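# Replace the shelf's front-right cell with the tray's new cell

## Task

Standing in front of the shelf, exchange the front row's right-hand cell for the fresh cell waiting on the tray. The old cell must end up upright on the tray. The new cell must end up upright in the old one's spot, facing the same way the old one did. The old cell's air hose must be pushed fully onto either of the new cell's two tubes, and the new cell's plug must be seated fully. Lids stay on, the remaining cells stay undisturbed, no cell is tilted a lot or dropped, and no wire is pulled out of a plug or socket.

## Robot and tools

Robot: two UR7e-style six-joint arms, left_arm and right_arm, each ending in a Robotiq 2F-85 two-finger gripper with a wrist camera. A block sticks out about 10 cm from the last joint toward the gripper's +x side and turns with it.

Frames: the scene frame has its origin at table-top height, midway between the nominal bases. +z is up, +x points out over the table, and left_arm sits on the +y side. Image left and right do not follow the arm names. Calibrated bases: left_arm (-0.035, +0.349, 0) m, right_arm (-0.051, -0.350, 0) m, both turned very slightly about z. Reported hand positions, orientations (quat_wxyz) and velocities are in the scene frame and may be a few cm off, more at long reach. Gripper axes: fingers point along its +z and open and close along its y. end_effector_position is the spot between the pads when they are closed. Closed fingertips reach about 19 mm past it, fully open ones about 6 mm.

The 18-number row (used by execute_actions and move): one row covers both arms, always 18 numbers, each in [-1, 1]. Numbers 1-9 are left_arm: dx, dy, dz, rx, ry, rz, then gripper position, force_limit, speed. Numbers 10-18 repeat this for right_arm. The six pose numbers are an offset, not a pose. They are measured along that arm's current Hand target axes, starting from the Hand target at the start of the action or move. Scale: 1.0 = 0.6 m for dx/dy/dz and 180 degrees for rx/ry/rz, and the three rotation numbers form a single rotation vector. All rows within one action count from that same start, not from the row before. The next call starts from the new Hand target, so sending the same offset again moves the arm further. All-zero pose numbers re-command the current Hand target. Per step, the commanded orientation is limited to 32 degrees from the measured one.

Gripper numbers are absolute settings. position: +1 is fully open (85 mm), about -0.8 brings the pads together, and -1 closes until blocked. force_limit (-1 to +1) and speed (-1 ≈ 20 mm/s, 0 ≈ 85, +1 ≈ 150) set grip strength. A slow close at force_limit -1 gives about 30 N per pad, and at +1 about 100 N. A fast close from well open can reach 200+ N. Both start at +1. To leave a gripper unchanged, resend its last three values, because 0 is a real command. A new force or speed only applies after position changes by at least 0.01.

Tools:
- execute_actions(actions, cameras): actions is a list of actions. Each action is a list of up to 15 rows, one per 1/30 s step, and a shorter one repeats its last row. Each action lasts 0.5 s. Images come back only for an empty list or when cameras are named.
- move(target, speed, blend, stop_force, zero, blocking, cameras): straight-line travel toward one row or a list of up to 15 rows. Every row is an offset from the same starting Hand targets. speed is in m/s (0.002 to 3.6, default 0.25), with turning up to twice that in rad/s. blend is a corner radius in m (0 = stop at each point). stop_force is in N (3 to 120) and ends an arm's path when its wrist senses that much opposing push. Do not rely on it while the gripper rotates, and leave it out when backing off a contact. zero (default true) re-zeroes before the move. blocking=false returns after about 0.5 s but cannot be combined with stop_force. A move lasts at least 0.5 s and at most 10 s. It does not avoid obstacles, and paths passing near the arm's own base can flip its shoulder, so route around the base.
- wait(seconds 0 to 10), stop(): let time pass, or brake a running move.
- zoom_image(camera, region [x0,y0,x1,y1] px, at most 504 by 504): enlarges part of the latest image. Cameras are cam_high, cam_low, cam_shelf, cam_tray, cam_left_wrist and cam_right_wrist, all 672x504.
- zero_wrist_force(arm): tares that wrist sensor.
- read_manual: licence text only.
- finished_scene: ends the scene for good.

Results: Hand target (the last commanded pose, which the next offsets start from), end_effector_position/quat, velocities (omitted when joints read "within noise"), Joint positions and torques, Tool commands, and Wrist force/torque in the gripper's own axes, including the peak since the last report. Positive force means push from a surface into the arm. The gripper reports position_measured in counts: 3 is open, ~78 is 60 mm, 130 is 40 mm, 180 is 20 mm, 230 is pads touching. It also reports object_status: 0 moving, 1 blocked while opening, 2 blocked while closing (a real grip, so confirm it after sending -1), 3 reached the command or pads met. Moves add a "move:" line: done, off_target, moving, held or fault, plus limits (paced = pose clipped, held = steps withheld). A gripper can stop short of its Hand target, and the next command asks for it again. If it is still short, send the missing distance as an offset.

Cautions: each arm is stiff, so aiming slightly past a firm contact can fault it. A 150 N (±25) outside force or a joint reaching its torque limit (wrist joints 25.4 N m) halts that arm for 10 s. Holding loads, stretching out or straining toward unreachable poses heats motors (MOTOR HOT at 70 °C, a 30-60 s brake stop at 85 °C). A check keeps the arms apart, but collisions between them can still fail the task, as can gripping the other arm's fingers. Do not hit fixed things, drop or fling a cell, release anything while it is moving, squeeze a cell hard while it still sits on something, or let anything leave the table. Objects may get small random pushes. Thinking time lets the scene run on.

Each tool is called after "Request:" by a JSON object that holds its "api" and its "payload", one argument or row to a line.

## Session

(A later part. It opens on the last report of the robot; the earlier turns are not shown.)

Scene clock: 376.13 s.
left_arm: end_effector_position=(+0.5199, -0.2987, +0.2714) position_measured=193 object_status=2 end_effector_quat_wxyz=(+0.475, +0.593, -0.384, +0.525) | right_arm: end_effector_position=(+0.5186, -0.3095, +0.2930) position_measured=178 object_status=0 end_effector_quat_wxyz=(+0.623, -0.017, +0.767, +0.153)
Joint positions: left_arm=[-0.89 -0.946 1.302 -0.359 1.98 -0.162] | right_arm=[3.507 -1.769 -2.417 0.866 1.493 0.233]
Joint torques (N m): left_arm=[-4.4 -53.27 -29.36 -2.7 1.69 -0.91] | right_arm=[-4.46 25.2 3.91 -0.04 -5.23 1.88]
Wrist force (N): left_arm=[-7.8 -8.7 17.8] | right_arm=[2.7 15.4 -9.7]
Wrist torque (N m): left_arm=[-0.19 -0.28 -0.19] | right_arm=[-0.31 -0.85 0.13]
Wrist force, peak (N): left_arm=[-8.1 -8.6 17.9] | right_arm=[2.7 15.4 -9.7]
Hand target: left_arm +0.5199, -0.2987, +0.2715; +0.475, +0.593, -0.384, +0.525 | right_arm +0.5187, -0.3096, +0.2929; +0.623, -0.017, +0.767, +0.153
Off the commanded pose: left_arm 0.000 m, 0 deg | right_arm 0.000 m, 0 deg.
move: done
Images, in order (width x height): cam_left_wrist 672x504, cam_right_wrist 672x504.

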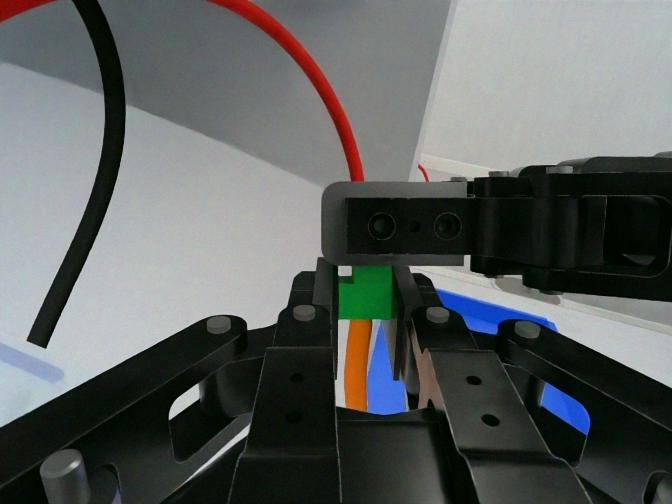

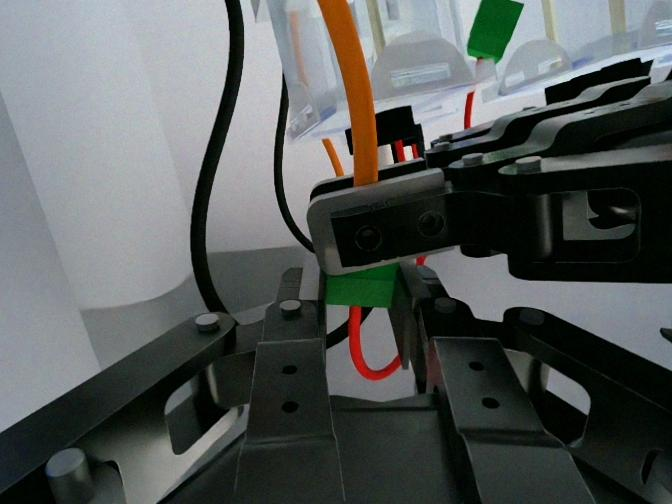

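Request:
{"api": "wait", "payload": {
  "seconds": 0.3,
  "cameras": ["cam_left_wrist","cam_right_wrist"]
}}

Request:
{"api": "zoom_image", "payload": {
  "camera": "cam_right_wrist",
  "region": [250, 180, 450, 380]
}}

Scene clock: 381.67 s.
left_arm: end_effector_position=(+0.5199, -0.2987, +0.2715) position_measured=193 object_status=2 end_effector_quat_wxyz=(+0.475, +0.593, -0.384, +0.525) | right_arm: end_effector_position=(+0.5187, -0.3096, +0.2929) position_measured=178 object_status=2 end_effector_quat_wxyz=(+0.623, -0.017, +0.767, +0.153)
Joint positions: left_arm=[-0.89 -0.946 1.302 -0.359 1.98 -0.162] | right_arm=[3.507 -1.769 -2.417 0.866 1.493 0.233]
Joint torques (N m): left_arm=[10.85 -63.63 -28.39 -3.96 3.29 -0.89] | right_arm=[-17.56 7.67 3.7 -1.22 -5.88 1.61]
Wrist force (N): left_arm=[-8.2 -8.1 18.7] | right_arm=[3.0 16.3 -9.1]
Wrist torque (N m): left_arm=[-0.19 -0.25 -0.18] | right_arm=[-0.34 -0.87 0.14]
Wrist force, peak (N): left_arm=[-8.0 -8.3 19.0] | right_arm=[3.0 16.6 -9.1]
Hand target: left_arm +0.5199, -0.2987, +0.2715; +0.475, +0.593, -0.384, +0.525 | right_arm +0.5187, -0.3096, +0.2929; +0.623, -0.017, +0.767, +0.153
Tool commands: left_gripper/position=-1.0 left_gripper/force_limit=-0.6 left_gripper/speed=-1.0 right_gripper/position=-1.0 right_gripper/force_limit=-0.6 right_gripper/speed=-1.0
Off the commanded pose: left_arm 0.000 m, 0 deg | right_arm 0.000 m, 0 deg.
wait: 0.30 s; at rest from the start
Images, in order (width x height): cam_left_wrist 672x504, cam_right_wrist 672x504.

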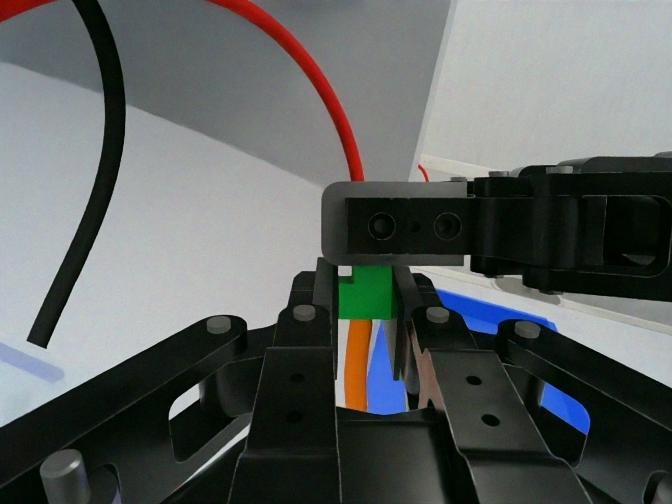

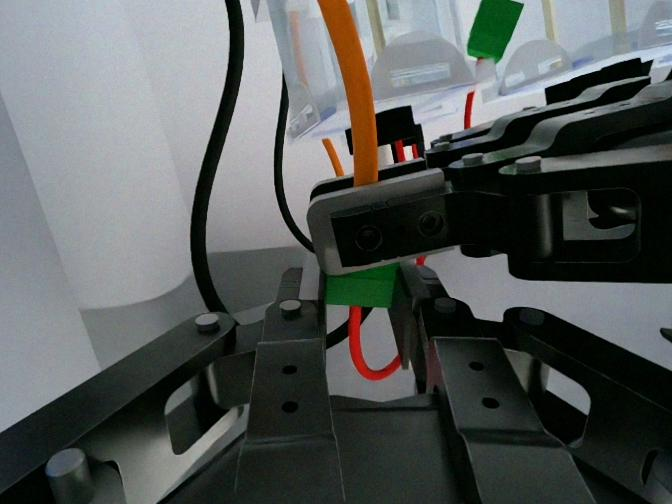

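Scaled by 2.520 from the camera's 672x504 image, which has a finer 960x720 frame.

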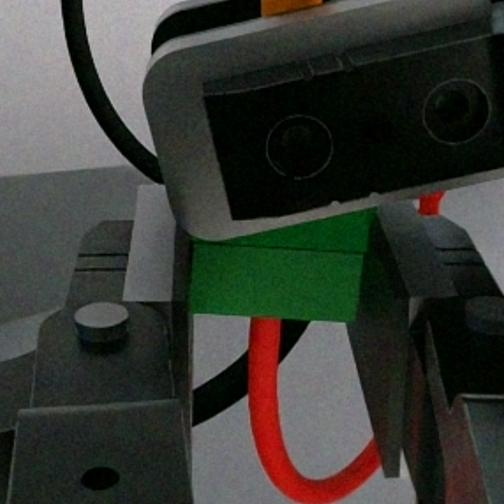

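Request:
{"api": "move", "payload": {
  "target": [0,0,0,0,0,0,-1,-0.6,-1,0,0.0025,0,0,0,0,-1,-0.6,-1],
  "speed": 0.02
}}

Scene clock: 388.53 s.
left_arm: end_effector_position=(+0.5199, -0.2987, +0.2715) position_measured=193 object_status=2 end_effector_quat_wxyz=(+0.475, +0.593, -0.384, +0.525) | right_arm: end_effector_position=(+0.5183, -0.3082, +0.2932) position_measured=178 object_status=2 end_effector_quat_wxyz=(+0.623, -0.017, +0.767, +0.153)
Joint positions: left_arm=[-0.89 -0.946 1.302 -0.359 1.98 -0.162] | right_arm=[3.512 -1.767 -2.418 0.865 1.488 0.234]
Joint torques (N m): left_arm=[1.15 -55.79 -27.68 -3.82 1.75 -0.84] | right_arm=[13.15 30.94 2.38 -0.24 4.19 2.36]
Wrist force (N): left_arm=[-4.7 -2.8 -12.9] | right_arm=[-0.9 -14.2 -3.3]
Wrist torque (N m): left_arm=[-0.34 0.00 -0.11] | right_arm=[-0.13 -0.93 -0.34]
Wrist force, peak (N): left_arm=[-8.1 -8.6 19.2] | right_arm=[3.2 16.6 -9.6]
Hand target: left_arm +0.5199, -0.2987, +0.2715; +0.475, +0.593, -0.384, +0.525 | right_arm +0.5183, -0.3081, +0.2932; +0.623, -0.017, +0.767, +0.153
Off the commanded pose: left_arm 0.000 m, 0 deg | right_arm 0.000 m, 0 deg.
move: done

Request:
{"api": "move", "payload": {
  "target": [0,0,0,0,0,0,-1,-0.6,-1,0,-0.0011,0,0,0,0,-1,-0.6,-1],
  "speed": 0.02
}}

Request:
{"api": "move", "payload": {
  "target": [0,0,0,0,0,0,-1,-0.6,-1,-0.0025,0,0,0,0,0,-1,-0.6,-1],
  "speed": 0.01,
  "cameras": ["cam_left_wrist","cam_right_wrist"]
}}

Request:
{"api": "zoom_image", "payload": {
  "camera": "cam_right_wrist",
  "region": [250, 180, 450, 380]
}}

Scene clock: 393.00 s.
left_arm: end_effector_position=(+0.5199, -0.2987, +0.2715) position_measured=193 object_status=2 end_effector_quat_wxyz=(+0.475, +0.593, -0.384, +0.525) | right_arm: end_effector_position=(+0.5185, -0.3087, +0.2931) position_measured=178 object_status=2 end_effector_quat_wxyz=(+0.623, -0.017, +0.767, +0.153)
Joint positions: left_arm=[-0.89 -0.946 1.302 -0.359 1.98 -0.162] | right_arm=[3.51 -1.768 -2.417 0.866 1.49 0.233]
Joint torques (N m): left_arm=[-12.1 -46.19 -26.78 -3.54 -1.08 -0.82] | right_arm=[-6.81 7.19 23.37 2.34 0.06 -1.91]
Wrist force (N): left_arm=[-6.7 -5.4 0.4] | right_arm=[-0.3 -1.4 -6.6]
Wrist torque (N m): left_arm=[-0.22 -0.14 -0.15] | right_arm=[-0.23 -0.88 -0.14]
Wrist force, peak (N): left_arm=[-4.3 -2.0 -15.1] | right_arm=[-1.4 -16.3 -3.2]
Hand target: left_arm +0.5199, -0.2987, +0.2715; +0.475, +0.593, -0.384, +0.525 | right_arm +0.5185, -0.3088, +0.2931; +0.623, -0.017, +0.767, +0.153
Off the commanded pose: left_arm 0.000 m, 0 deg | right_arm 0.000 m, 0 deg.
move: done

Scene clock: 393.70 s.
left_arm: end_effector_position=(+0.5199, -0.2987, +0.2715) position_measured=193 object_status=2 end_effector_quat_wxyz=(+0.475, +0.593, -0.384, +0.525) | right_arm: end_effector_position=(+0.5188, -0.3090, +0.2945) position_measured=178 object_status=2 end_effector_quat_wxyz=(+0.623, -0.017, +0.767, +0.153)
Joint positions: left_arm=[-0.89 -0.946 1.302 -0.359 1.98 -0.162] | right_arm=[3.509 -1.764 -2.415 0.86 1.491 0.233]
Joint torques (N m): left_arm=[-6.31 -49.33 -22.73 0.5 1.2 -0.98] | right_arm=[-9.52 36.89 31.97 4.34 -0.6 -1.77]
Wrist force (N): left_arm=[13.3 -8.3 7.2] | right_arm=[19.6 0.7 -9.7]
Wrist torque (N m): left_arm=[-0.22 -0.52 -0.22] | right_arm=[-0.32 -0.95 -0.10]
Wrist force, peak (N): left_arm=[13.7 -8.1 7.0] | right_arm=[19.8 0.6 -9.5]
Hand target: left_arm +0.5199, -0.2987, +0.2715; +0.475, +0.593, -0.384, +0.525 | right_arm +0.5188, -0.3090, +0.2945; +0.623, -0.017, +0.767, +0.153
Off the commanded pose: left_arm 0.000 m, 0 deg | right_arm 0.000 m, 0 deg.
move: done
Images, in order (width x height): cam_left_wrist 672x504, cam_right_wrist 672x504.

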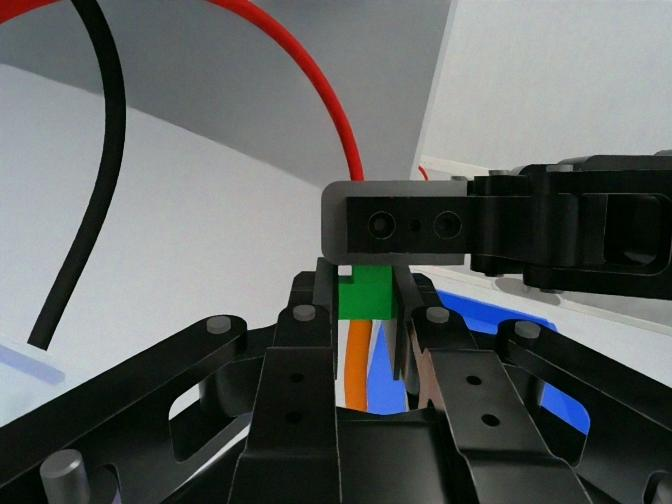

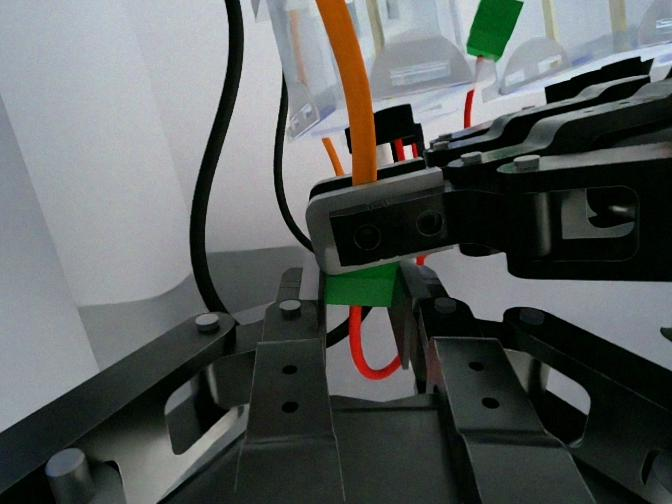

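Scaled by 2.520 from the camera's 672x504 image, which has a finer 960x720 frame.

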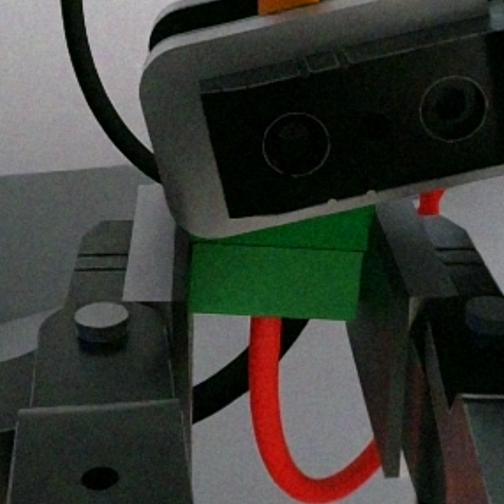

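Request:
{"api": "move", "payload": {
  "target": [0,0,0,0,0,0,-1,-0.6,-1,-0.0025,0,0,0,0,0,-1,-0.6,-1],
  "speed": 0.01,
  "cameras": ["cam_left_wrist","cam_right_wrist"]
}}

Request:
{"api": "zoom_image", "payload": {
  "camera": "cam_right_wrist",
  "region": [250, 180, 450, 380]
}}

Scene clock: 397.33 s.
left_arm: end_effector_position=(+0.5198, -0.2987, +0.2715) position_measured=193 object_status=2 end_effector_quat_wxyz=(+0.475, +0.593, -0.384, +0.525) | right_arm: end_effector_position=(+0.5192, -0.3093, +0.2961) position_measured=178 object_status=0 end_effector_quat_wxyz=(+0.623, -0.017, +0.767, +0.153)
Joint positions: left_arm=[-0.89 -0.946 1.302 -0.359 1.98 -0.162] | right_arm=[3.508 -1.76 -2.413 0.854 1.492 0.233]
Joint torques (N m): left_arm=[2.63 -36.82 -11.36 0.07 1.67 -0.9] | right_arm=[-10.15 33.18 25.06 2.74 -0.41 -1.91]
Wrist force (N): left_arm=[9.9 -3.0 8.4] | right_arm=[16.8 2.4 -4.8]
Wrist torque (N m): left_arm=[-0.22 -0.47 -0.12] | right_arm=[-0.33 -0.98 -0.05]
Wrist force, peak (N): left_arm=[22.3 -9.0 11.4] | right_arm=[28.4 3.0 -10.4]
Hand target: left_arm +0.5199, -0.2987, +0.2715; +0.475, +0.593, -0.384, +0.525 | right_arm +0.5191, -0.3093, +0.2960; +0.623, -0.017, +0.767, +0.153
Off the commanded pose: left_arm 0.000 m, 0 deg | right_arm 0.000 m, 0 deg.
move: done
Images, in order (width x height): cam_left_wrist 672x504, cam_right_wrist 672x504.

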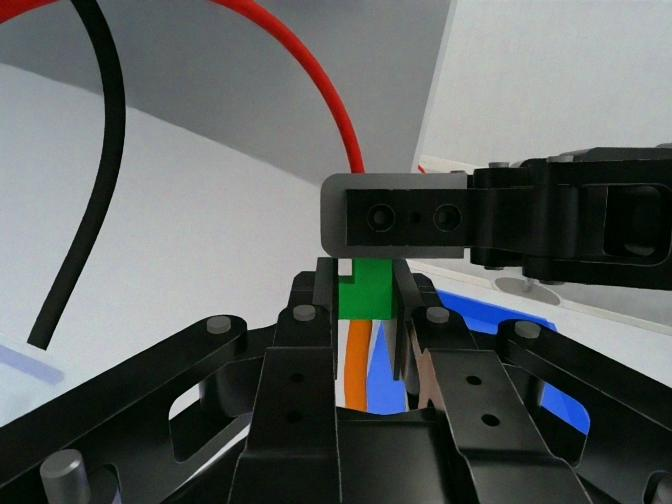

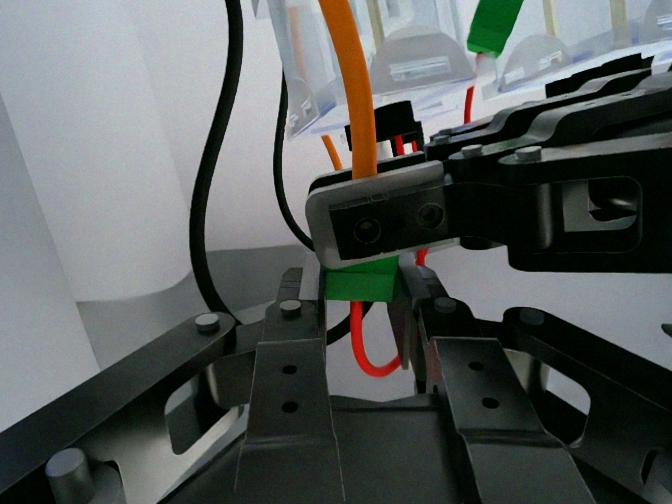

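Scaled by 2.520 from the camera's 672x504 image, which has a finer 960x720 frame.

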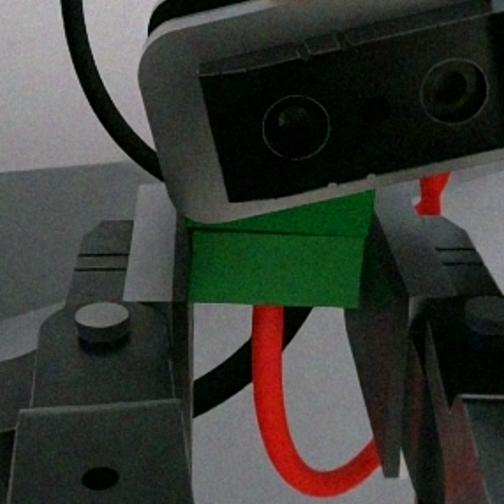

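Request:
{"api": "move", "payload": {
  "target": [0,0,0,0,0,0,-0.97,0.5,-1,0,0,0,0,0,0,-0.2,0.5,-1],
  "cameras": ["cam_left_wrist","cam_right_wrist"]
}}

Request:
{"api": "zoom_image", "payload": {
  "camera": "cam_right_wrist",
  "region": [250, 180, 450, 380]
}}

Request:
{"api": "zoom_image", "payload": {
  "camera": "cam_left_wrist",
  "region": [260, 140, 460, 340]
}}

Scene clock: 406.20 s.
left_arm: end_effector_position=(+0.5199, -0.2987, +0.2714) position_measured=196 object_status=2 end_effector_quat_wxyz=(+0.475, +0.593, -0.384, +0.525) | right_arm: end_effector_position=(+0.5191, -0.3093, +0.2960) position_measured=154 object_status=0 end_effector_quat_wxyz=(+0.623, -0.017, +0.767, +0.153)
Joint positions: left_arm=[-0.89 -0.946 1.302 -0.359 1.98 -0.162] | right_arm=[3.508 -1.76 -2.413 0.854 1.492 0.233]
Joint torques (N m): left_arm=[-8.61 -48.66 -26.3 -1.5 -0.65 -0.94] | right_arm=[5.66 16.44 6.75 2.7 -0.69 -0.48]
Wrist force (N): left_arm=[1.9 -1.5 1.4] | right_arm=[7.2 -2.3 -2.9]
Wrist torque (N m): left_arm=[-0.23 -0.35 -0.09] | right_arm=[-0.23 -0.91 -0.15]
Wrist force, peak (N): left_arm=[10.0 -3.3 8.3] | right_arm=[16.7 2.4 -4.9]
Hand target: left_arm +0.5199, -0.2987, +0.2715; +0.475, +0.593, -0.384, +0.525 | right_arm +0.5191, -0.3093, +0.2960; +0.623, -0.017, +0.767, +0.153
Off the commanded pose: left_arm 0.000 m, 0 deg | right_arm 0.000 m, 0 deg.
move: done
Images, in order (width x height): cam_left_wrist 672x504, cam_right_wrist 672x504.

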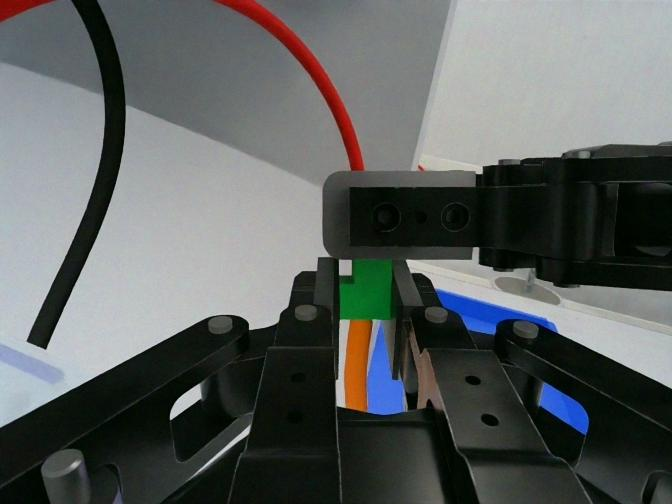

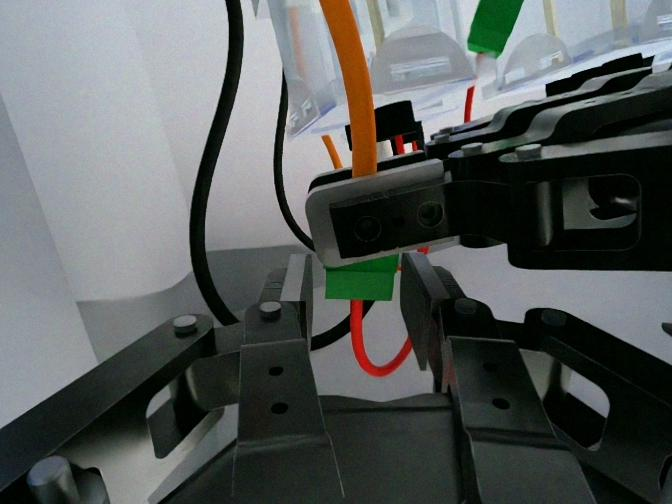

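Scaled by 2.520 from the camera's 672x504 image, which has a finer 960x720 frame.

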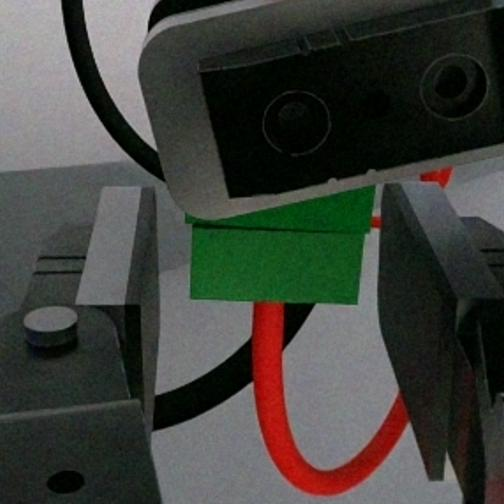

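Scaled by 2.520 from the camera's 672x504 image, which has a finer 960x720 frame.

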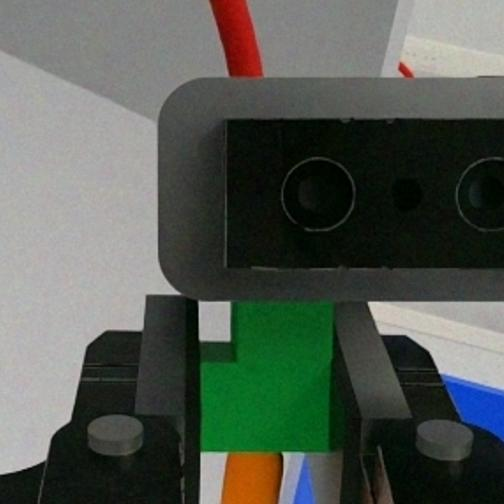

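Request:
{"api": "move", "payload": {
  "target": [0,0,0,0,0,0,-0.97,0.5,-1,0.0035,0.001,0,0,0,0.0167,-0.2,0.5,-1],
  "speed": 0.02
}}

Request:
{"api": "move", "payload": {
  "target": [0,0,0,0,0,0,-0.97,0.5,-1,0,0,0,0,0,0,-1,0.5,-1],
  "cameras": ["cam_left_wrist","cam_right_wrist"]
}}

Request:
{"api": "zoom_image", "payload": {
  "camera": "cam_right_wrist",
  "region": [250, 180, 450, 380]
}}

Scene clock: 413.60 s.
left_arm: end_effector_position=(+0.5199, -0.2987, +0.2715) position_measured=196 object_status=2 end_effector_quat_wxyz=(+0.475, +0.593, -0.384, +0.525) | right_arm: end_effector_position=(+0.5185, -0.3083, +0.2941) position_measured=154 object_status=3 end_effector_quat_wxyz=(+0.619, +0.003, +0.767, +0.170) end_effector_velocity=(+0.000, +0.000, +0.000) end_effector_angular_velocity=(-0.004, -0.001, +0.001)
Joint positions: left_arm=[-0.89 -0.946 1.302 -0.359 1.98 -0.162] | right_arm=[3.511 -1.765 -2.417 0.862 1.489 0.286]
Joint velocities: left_arm=[within noise] | right_arm=[0 0 0 0 0 -0.005]
Joint torques (N m): left_arm=[-8.38 -54.21 -26.08 -1.8 -0.3 -0.85] | right_arm=[7.13 15.97 5.11 3.9 -1.35 -1.74]
Wrist force (N): left_arm=[1.9 -1.6 1.4] | right_arm=[7.0 -2.7 -3.1]
Wrist torque (N m): left_arm=[-0.26 -0.33 -0.09] | right_arm=[-0.30 -0.87 -0.22]
Wrist force, peak (N): left_arm=[2.0 -1.8 1.5] | right_arm=[7.2 -2.7 -3.2]
Hand target: left_arm +0.5199, -0.2987, +0.2715; +0.475, +0.593, -0.384, +0.525 | right_arm +0.5186, -0.3083, +0.2941; +0.619, +0.003, +0.767, +0.169
Off the commanded pose: left_arm 0.000 m, 0 deg | right_arm 0.000 m, 0 deg.
move: done

Scene clock: 414.63 s.
left_arm: end_effector_position=(+0.5199, -0.2987, +0.2715) position_measured=196 object_status=2 end_effector_quat_wxyz=(+0.475, +0.593, -0.384, +0.525) | right_arm: end_effector_position=(+0.5185, -0.3083, +0.2941) position_measured=182 object_status=0 end_effector_quat_wxyz=(+0.619, +0.003, +0.767, +0.169)
Joint positions: left_arm=[-0.89 -0.946 1.302 -0.359 1.98 -0.162] | right_arm=[3.511 -1.765 -2.417 0.862 1.489 0.286]
Joint torques (N m): left_arm=[-9.32 -42.25 -26.39 -1.82 -0.33 -0.89] | right_arm=[4.9 26.12 13.04 1.79 6.98 -0.89]
Wrist force (N): left_arm=[5.2 -5.8 -21.1] | right_arm=[4.1 -24.6 -7.2]
Wrist torque (N m): left_arm=[-0.27 -0.10 -0.16] | right_arm=[-0.18 -0.89 -0.46]
Wrist force, peak (N): left_arm=[5.2 -5.7 -21.2] | right_arm=[4.1 -24.6 -7.2]
Hand target: left_arm +0.5199, -0.2987, +0.2715; +0.475, +0.593, -0.384, +0.525 | right_arm +0.5186, -0.3083, +0.2941; +0.619, +0.003, +0.767, +0.169
Off the commanded pose: left_arm 0.000 m, 0 deg | right_arm 0.000 m, 0 deg.
move: done
Images, in order (width x height): cam_left_wrist 672x504, cam_right_wrist 672x504.

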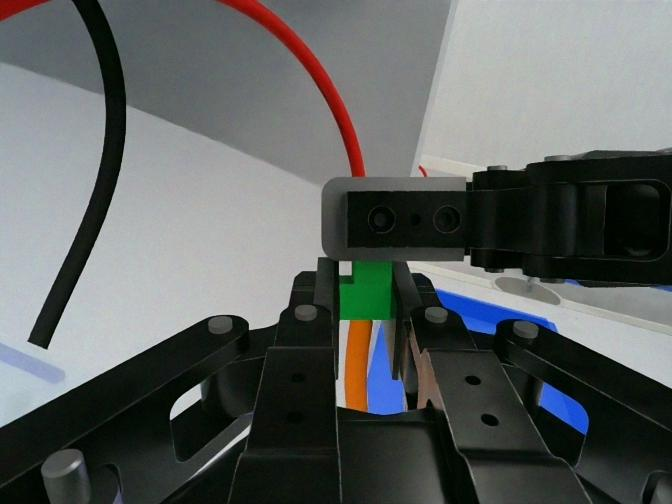

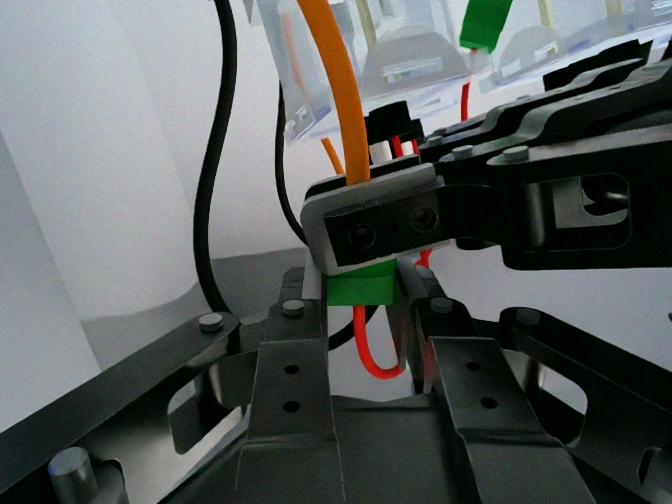

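Scaled by 2.520 from the camera's 672x504 image, which has a finer 960x720 frame.

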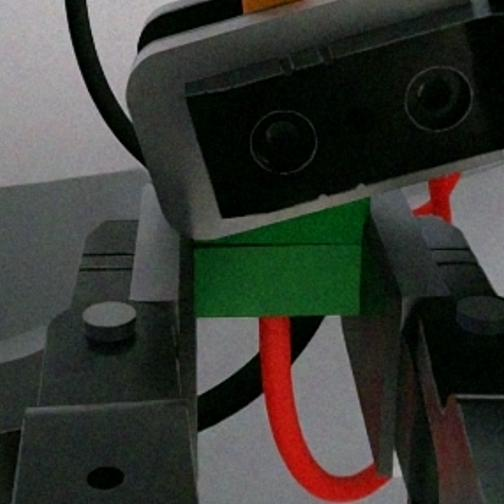

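Request:
{"api": "move", "payload": {
  "target": [0,0,0,0,0,0,-0.97,0.5,-1,0,-0.0018,0,0,0,0,-1,0.5,-1],
  "speed": 0.02
}}

Request:
{"api": "move", "payload": {
  "target": [0,0,0,0,0,0,-0.97,0.5,-1,-0.004,0,0,0,0,0,-1,0.5,-1],
  "speed": 0.01,
  "cameras": ["cam_left_wrist","cam_right_wrist"]
}}

Request:
{"api": "zoom_image", "payload": {
  "camera": "cam_right_wrist",
  "region": [250, 180, 450, 380]
}}

Scene clock: 418.83 s.
left_arm: end_effector_position=(+0.5199, -0.2987, +0.2714) position_measured=196 object_status=2 end_effector_quat_wxyz=(+0.475, +0.593, -0.384, +0.525) | right_arm: end_effector_position=(+0.5188, -0.3093, +0.2938) position_measured=182 object_status=2 end_effector_quat_wxyz=(+0.619, +0.003, +0.767, +0.170)
Joint positions: left_arm=[-0.89 -0.946 1.302 -0.359 1.98 -0.162] | right_arm=[3.508 -1.766 -2.416 0.863 1.492 0.285]
Joint torques (N m): left_arm=[-8.98 -42.67 -26.07 -3.47 0.23 -0.96] | right_arm=[-7.04 11.01 26.77 3.26 -1.63 -2.07]
Wrist force (N): left_arm=[0.7 -8.6 4.8] | right_arm=[6.2 0.3 -10.8]
Wrist torque (N m): left_arm=[-0.18 -0.27 -0.20] | right_arm=[-0.42 -0.65 -0.03]
Wrist force, peak (N): left_arm=[5.1 -5.8 -21.5] | right_arm=[3.9 -25.0 -6.8]
Hand target: left_arm +0.5199, -0.2987, +0.2715; +0.475, +0.593, -0.384, +0.525 | right_arm +0.5188, -0.3094, +0.2938; +0.619, +0.003, +0.767, +0.169
Off the commanded pose: left_arm 0.000 m, 0 deg | right_arm 0.000 m, 0 deg.
move: done

Scene clock: 419.53 s.
left_arm: end_effector_position=(+0.5199, -0.2987, +0.2717) position_measured=196 object_status=2 end_effector_quat_wxyz=(+0.475, +0.593, -0.383, +0.526) | right_arm: end_effector_position=(+0.5193, -0.3098, +0.2960) position_measured=182 object_status=2 end_effector_quat_wxyz=(+0.619, +0.003, +0.767, +0.169)
Joint positions: left_arm=[-0.89 -0.946 1.302 -0.359 1.98 -0.162] | right_arm=[3.505 -1.761 -2.413 0.853 1.494 0.285]
Joint torques (N m): left_arm=[-8.35 -37.09 -7.92 5.92 3.76 -0.78] | right_arm=[-14.86 41.35 41.25 8.55 -4.09 -1.99]
Wrist force (N): left_arm=[31.3 -14.7 19.6] | right_arm=[37.2 7.1 -16.1]
Wrist torque (N m): left_arm=[-0.14 -0.98 -0.29] | right_arm=[-0.39 -0.67 0.01]
Wrist force, peak (N): left_arm=[31.4 -14.6 19.6] | right_arm=[37.2 7.1 -16.1]
Hand target: left_arm +0.5199, -0.2987, +0.2715; +0.475, +0.593, -0.384, +0.525 | right_arm +0.5193, -0.3099, +0.2961; +0.619, +0.003, +0.767, +0.169
Off the commanded pose: left_arm 0.000 m, 0 deg | right_arm 0.000 m, 0 deg.
move: done
Images, in order (width x height): cam_left_wrist 672x504, cam_right_wrist 672x504.

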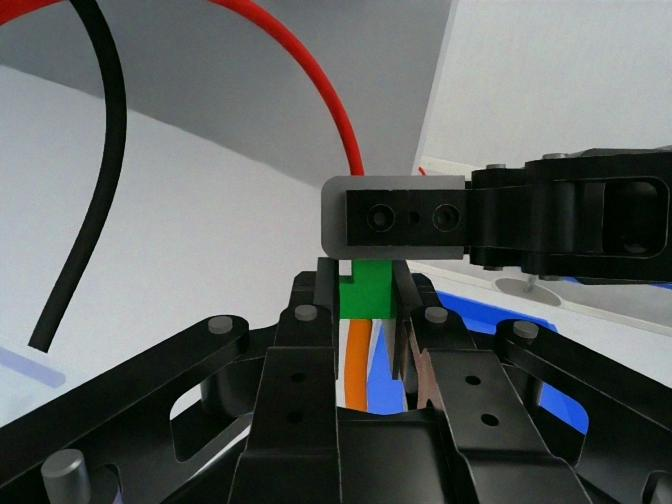

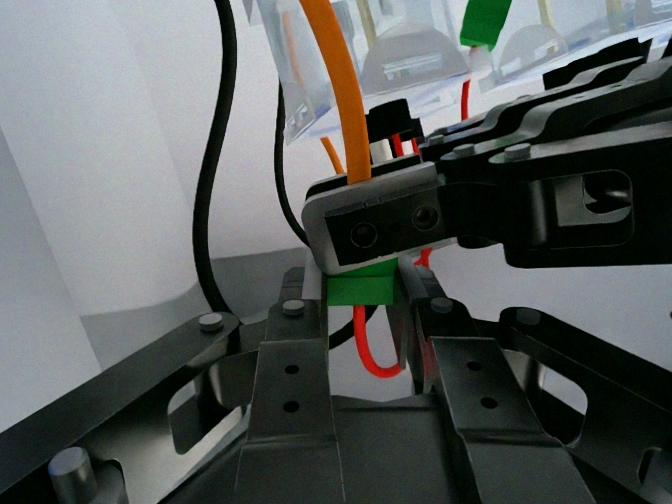

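Scaled by 2.520 from the camera's 672x504 image, which has a finer 960x720 frame.

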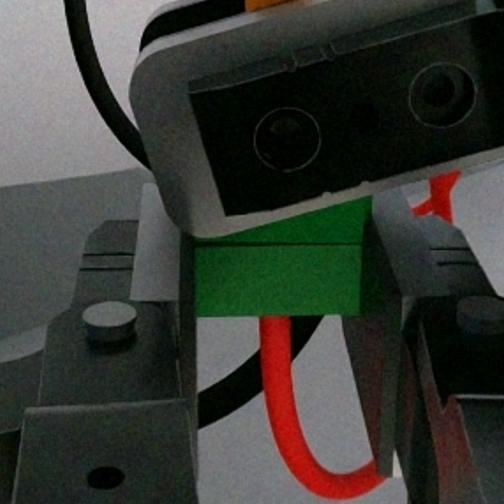

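Request:
{"api": "move", "payload": {
  "target": [0,0,0,0,0,0,-0.97,0.5,-1,-0.002,0,0,0,0,0,-1,0.5,-1],
  "speed": 0.01,
  "cameras": ["cam_left_wrist","cam_right_wrist"]
}}

Request:
{"api": "zoom_image", "payload": {
  "camera": "cam_right_wrist",
  "region": [250, 180, 450, 380]
}}

Request:
{"api": "zoom_image", "payload": {
  "camera": "cam_left_wrist",
  "region": [260, 140, 460, 340]
}}

Scene clock: 424.43 s.
left_arm: end_effector_position=(+0.5199, -0.2987, +0.2715) position_measured=196 object_status=2 end_effector_quat_wxyz=(+0.475, +0.593, -0.384, +0.525) | right_arm: end_effector_position=(+0.5196, -0.3101, +0.2972) position_measured=182 object_status=2 end_effector_quat_wxyz=(+0.619, +0.003, +0.767, +0.169)
Joint positions: left_arm=[-0.89 -0.946 1.302 -0.359 1.98 -0.162] | right_arm=[3.504 -1.758 -2.411 0.849 1.495 0.285]
Joint torques (N m): left_arm=[-9.19 -23.95 6.37 7.37 6.4 -0.99] | right_arm=[-17.5 50.89 47.97 10.48 -4.9 -2.05]
Wrist force (N): left_arm=[44.8 -15.1 22.5] | right_arm=[50.7 6.2 -16.0]
Wrist torque (N m): left_arm=[-0.16 -1.11 -0.32] | right_arm=[-0.42 -0.61 -0.07]
Wrist force, peak (N): left_arm=[45.0 -16.4 24.2] | right_arm=[51.5 7.9 -17.5]
Hand target: left_arm +0.5199, -0.2987, +0.2715; +0.475, +0.593, -0.384, +0.525 | right_arm +0.5196, -0.3101, +0.2972; +0.619, +0.003, +0.767, +0.169
Off the commanded pose: left_arm 0.000 m, 0 deg | right_arm 0.000 m, 0 deg.
move: done
Images, in order (width x height): cam_left_wrist 672x504, cam_right_wrist 672x504.

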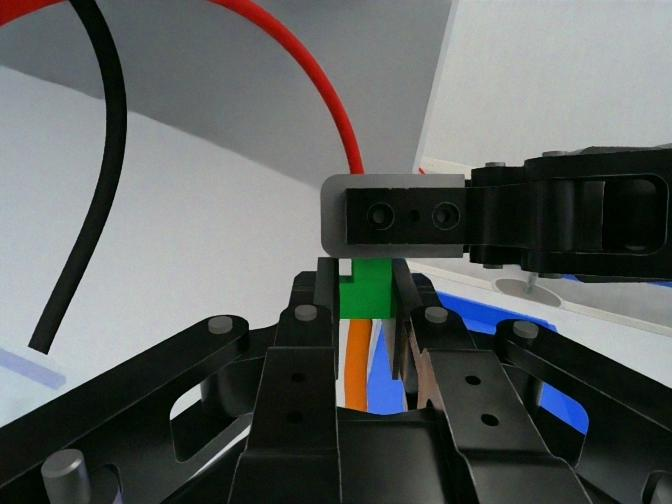

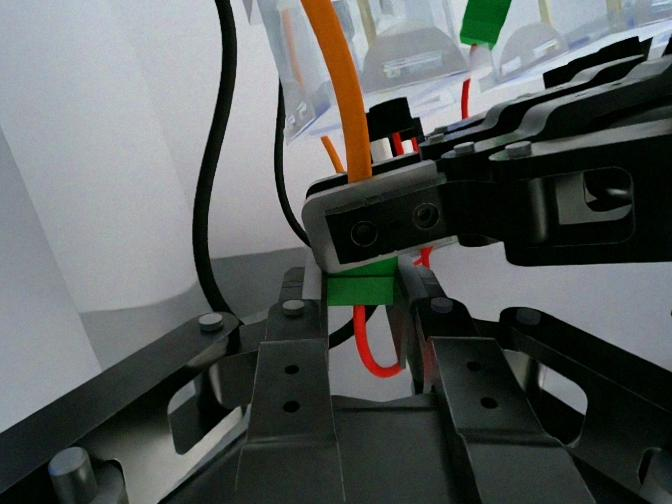

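Scaled by 2.520 from the camera's 672x504 image, which has a finer 960x720 frame.

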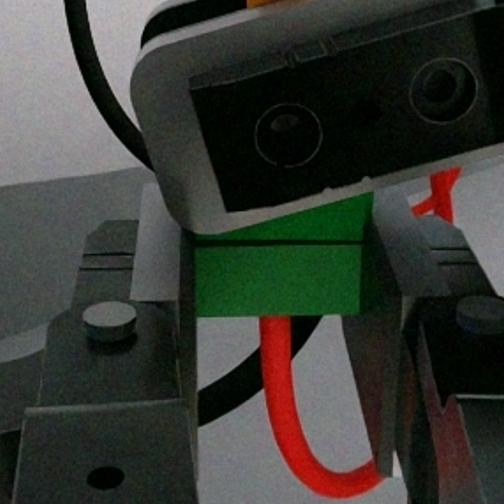

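Scaled by 2.520 from the camera's 672x504 image, which has a finer 960x720 frame.

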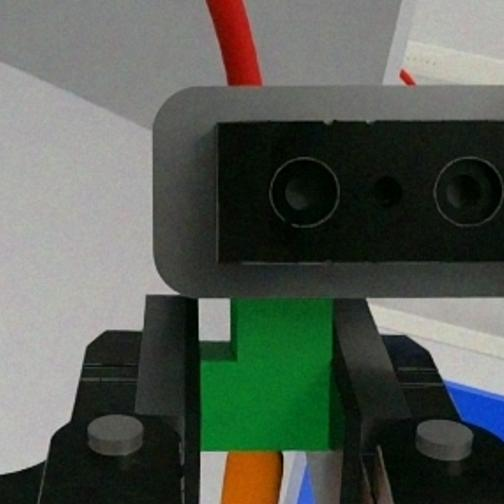

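Request:
{"api": "move", "payload": {
  "target": [0,0,0,0,0,0,-0.97,0.5,-1,-0.002,0,0,0,0,0,-1,0.5,-1],
  "speed": 0.01,
  "cameras": ["cam_right_wrist"]
}}

Request:
{"api": "zoom_image", "payload": {
  "camera": "cam_right_wrist",
  "region": [250, 180, 450, 380]
}}

Scene clock: 427.53 s.
left_arm: end_effector_position=(+0.5198, -0.2987, +0.2711) position_measured=196 object_status=2 end_effector_quat_wxyz=(+0.475, +0.593, -0.384, +0.525) | right_arm: end_effector_position=(+0.5199, -0.3104, +0.2987) position_measured=182 object_status=2 end_effector_quat_wxyz=(+0.619, +0.003, +0.767, +0.169)
Joint positions: left_arm=[-0.89 -0.946 1.302 -0.359 1.98 -0.162] | right_arm=[3.503 -1.755 -2.409 0.845 1.496 0.284]
Joint torques (N m): left_arm=[-8.18 -47.9 -23.37 -3.55 -0.66 -0.95] | right_arm=[-4.65 26.65 18.44 1.81 0.61 -1.83]
Wrist force (N): left_arm=[2.5 -3.2 1.2] | right_arm=[6.1 -3.1 -5.6]
Wrist torque (N m): left_arm=[-0.24 -0.37 -0.11] | right_arm=[-0.33 -0.68 -0.15]
Wrist force, peak (N): left_arm=[47.7 -16.0 24.5] | right_arm=[53.9 7.4 -17.1]
Hand target: left_arm +0.5199, -0.2987, +0.2715; +0.475, +0.593, -0.384, +0.525 | right_arm +0.5199, -0.3104, +0.2984; +0.619, +0.003, +0.767, +0.169
Off the commanded pose: left_arm 0.000 m, 0 deg | right_arm 0.000 m, 0 deg.
move: done
Images, in order (width x height): cam_right_wrist 672x504.

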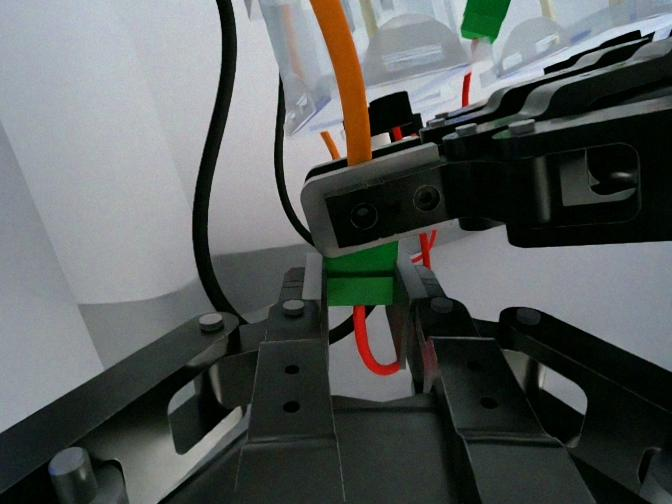

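Scaled by 2.520 from the camera's 672x504 image, which has a finer 960x720 frame.

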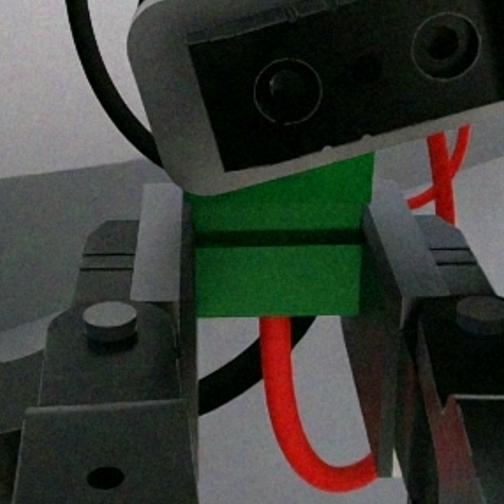

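Request:
{"api": "move", "payload": {
  "target": [0,0,0,0,0,0,-0.97,0.5,-1,-0.015,0,0,0,0,0,-1,0.5,-1],
  "speed": 0.03,
  "cameras": ["cam_right_wrist","cam_left_wrist","cam_low"]
}}

Request:
{"api": "zoom_image", "payload": {
  "camera": "cam_right_wrist",
  "region": [250, 180, 450, 380]
}}

Scene clock: 430.20 s.
left_arm: end_effector_position=(+0.5199, -0.2987, +0.2715) position_measured=196 object_status=2 end_effector_quat_wxyz=(+0.475, +0.593, -0.384, +0.525) | right_arm: end_effector_position=(+0.5220, -0.3124, +0.3071) position_measured=182 object_status=2 end_effector_quat_wxyz=(+0.619, +0.003, +0.767, +0.169) end_effector_velocity=(+0.000, +0.000, +0.000) end_effector_angular_velocity=(+0.002, -0.002, +0.001)
Joint positions: left_arm=[-0.89 -0.946 1.302 -0.359 1.98 -0.162] | right_arm=[3.495 -1.734 -2.396 0.811 1.505 0.283]
Joint velocities: left_arm=[within noise] | right_arm=[0 -0.002 -0.001 0.005 0.001 0.001]
Joint torques (N m): left_arm=[-3.91 -49.8 -25.68 -1.93 -0.52 -0.83] | right_arm=[5.58 12.59 9.82 4.66 -0.89 -1.42]
Wrist force (N): left_arm=[1.9 -1.3 0.8] | right_arm=[4.9 -4.2 -3.9]
Wrist torque (N m): left_arm=[-0.24 -0.32 -0.07] | right_arm=[-0.50 -0.52 -0.13]
Wrist force, peak (N): left_arm=[2.5 -3.9 0.7] | right_arm=[5.9 -4.1 -5.8]
Hand target: left_arm +0.5199, -0.2987, +0.2715; +0.475, +0.593, -0.384, +0.525 | right_arm +0.5220, -0.3123, +0.3069; +0.619, +0.003, +0.767, +0.169
Off the commanded pose: left_arm 0.000 m, 0 deg | right_arm 0.000 m, 0 deg.
move: done
Images, in order (width x height): cam_low 672x504, cam_left_wrist 672x504, cam_right_wrist 672x504.

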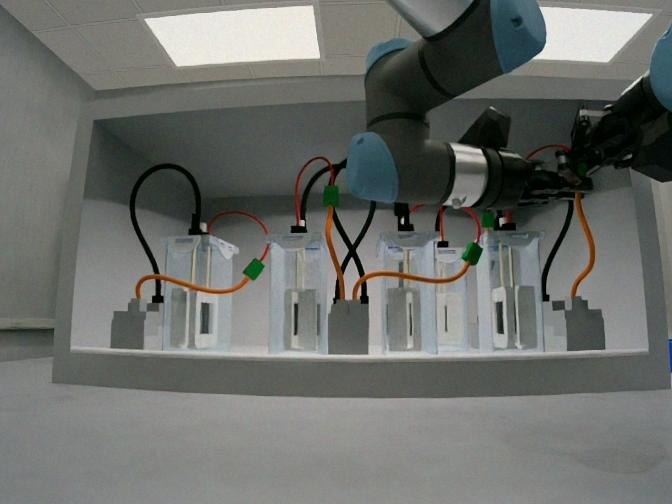

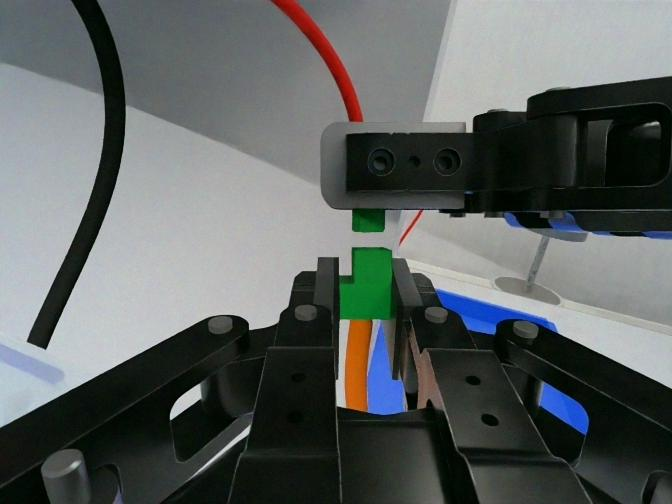

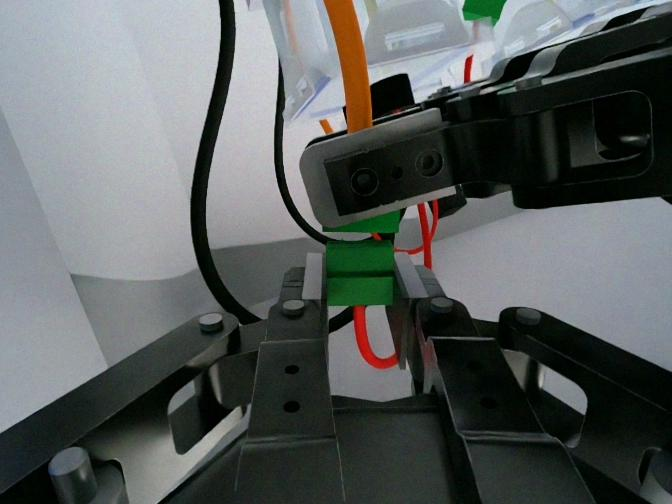

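Scaled by 2.520 from the camera's 672x504 image, which has a finer 960x720 frame.

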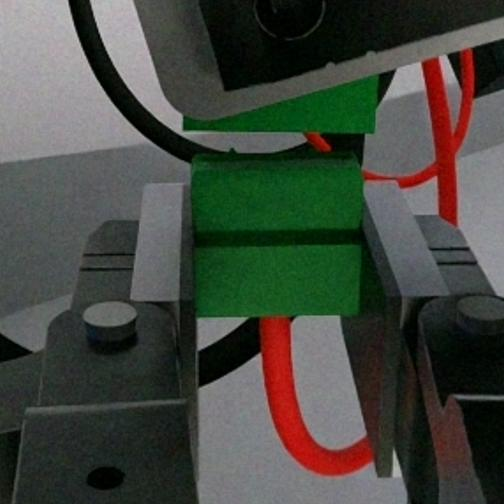

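Request:
{"api": "move", "payload": {
  "target": [0,0,0,0,0,0,-0.97,0.5,-1,-0.02,0,-0.03,0,0,0,-1,0.5,-1],
  "speed": 0.05
}}

Request:
{"api": "move", "payload": {
  "target": [0,0,0,0,0,0,-0.97,0.5,-1,0,0,0,0,0,0,-0.1,0.5,-1],
  "cameras": ["cam_right_wrist","cam_left_wrist","cam_shelf"]
}}

Scene clock: 434.97 s.
left_arm: end_effector_position=(+0.5199, -0.2987, +0.2715) position_measured=196 object_status=2 end_effector_quat_wxyz=(+0.475, +0.593, -0.384, +0.525) | right_arm: end_effector_position=(+0.5076, -0.3196, +0.3213) position_measured=182 object_status=2 end_effector_quat_wxyz=(+0.619, +0.003, +0.767, +0.169) end_effector_velocity=(+0.001, +0.000, +0.000) end_effector_angular_velocity=(+0.000, -0.003, -0.001)
Joint positions: left_arm=[-0.89 -0.946 1.302 -0.359 1.98 -0.162] | right_arm=[3.487 -1.662 -2.421 0.764 1.512 0.282]
Joint velocities: left_arm=[within noise] | right_arm=[0 -0.004 0.002 0.005 -0.001 -0.001]
Joint torques (N m): left_arm=[3.9 -41.68 -14.27 -0.84 2 -0.73] | right_arm=[8.05 9.85 28.37 4.74 -1.02 -1.34]
Wrist force (N): left_arm=[1.9 -1.2 0.6] | right_arm=[5.1 -4.3 -3.3]
Wrist torque (N m): left_arm=[-0.22 -0.32 -0.07] | right_arm=[-0.52 -0.52 -0.15]
Wrist force, peak (N): left_arm=[2.0 -1.5 0.9] | right_arm=[5.8 -4.3 -3.3]
Hand target: left_arm +0.5199, -0.2987, +0.2715; +0.475, +0.593, -0.384, +0.525 | right_arm +0.5077, -0.3195, +0.3214; +0.619, +0.003, +0.767, +0.169
Off the commanded pose: left_arm 0.000 m, 0 deg | right_arm 0.000 m, 0 deg.
move: done

Scene clock: 436.00 s.
left_arm: end_effector_position=(+0.5199, -0.2987, +0.2715) position_measured=196 object_status=2 end_effector_quat_wxyz=(+0.475, +0.593, -0.384, +0.525) | right_arm: end_effector_position=(+0.5077, -0.3195, +0.3214) position_measured=141 object_status=0 end_effector_quat_wxyz=(+0.619, +0.003, +0.767, +0.169)
Joint positions: left_arm=[-0.89 -0.946 1.302 -0.359 1.98 -0.162] | right_arm=[3.487 -1.663 -2.42 0.764 1.512 0.282]
Joint torques (N m): left_arm=[5.43 -41.4 -14.98 -1.79 1.76 -0.69] | right_arm=[8.91 9.64 28.51 4.6 -1.4 1.52]
Wrist force (N): left_arm=[1.7 -1.6 0.7] | right_arm=[4.9 -3.9 -3.8]
Wrist torque (N m): left_arm=[-0.28 -0.29 -0.07] | right_arm=[-0.47 -0.54 -0.14]
Wrist force, peak (N): left_arm=[1.8 -1.6 0.8] | right_arm=[4.8 -4.3 -4.2]
Hand target: left_arm +0.5199, -0.2987, +0.2715; +0.475, +0.593, -0.384, +0.525 | right_arm +0.5077, -0.3195, +0.3214; +0.619, +0.003, +0.767, +0.169
Off the commanded pose: left_arm 0.000 m, 0 deg | right_arm 0.000 m, 0 deg.
move: done
Images, in order (width x height): cam_shelf 672x504, cam_left_wrist 672x504, cam_right_wrist 672x504.

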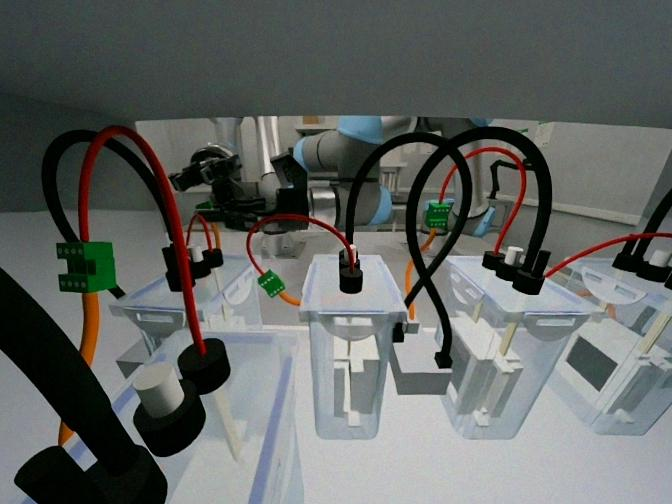

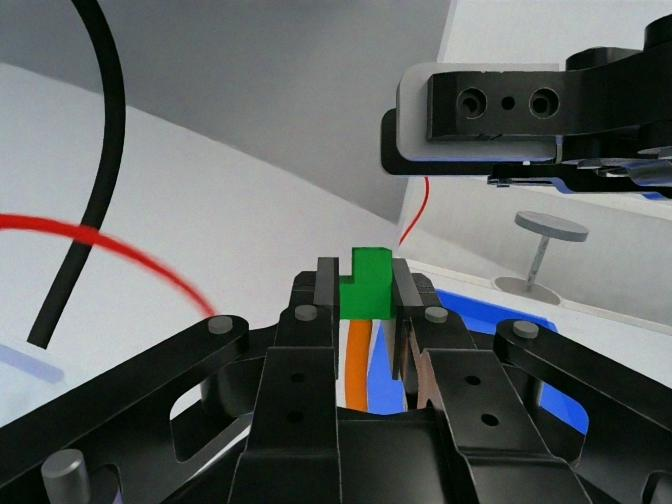

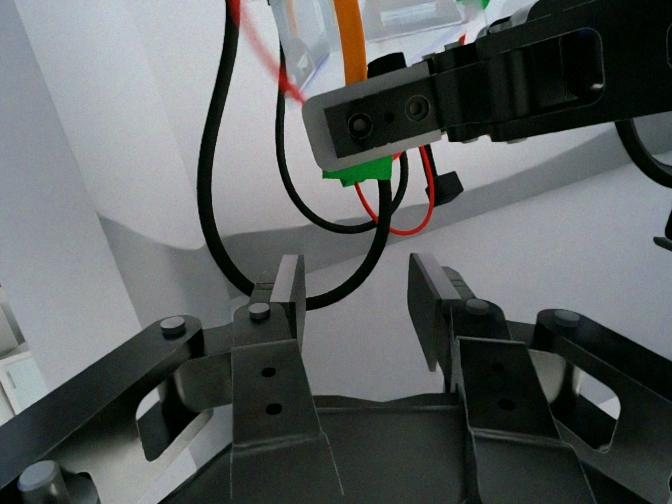

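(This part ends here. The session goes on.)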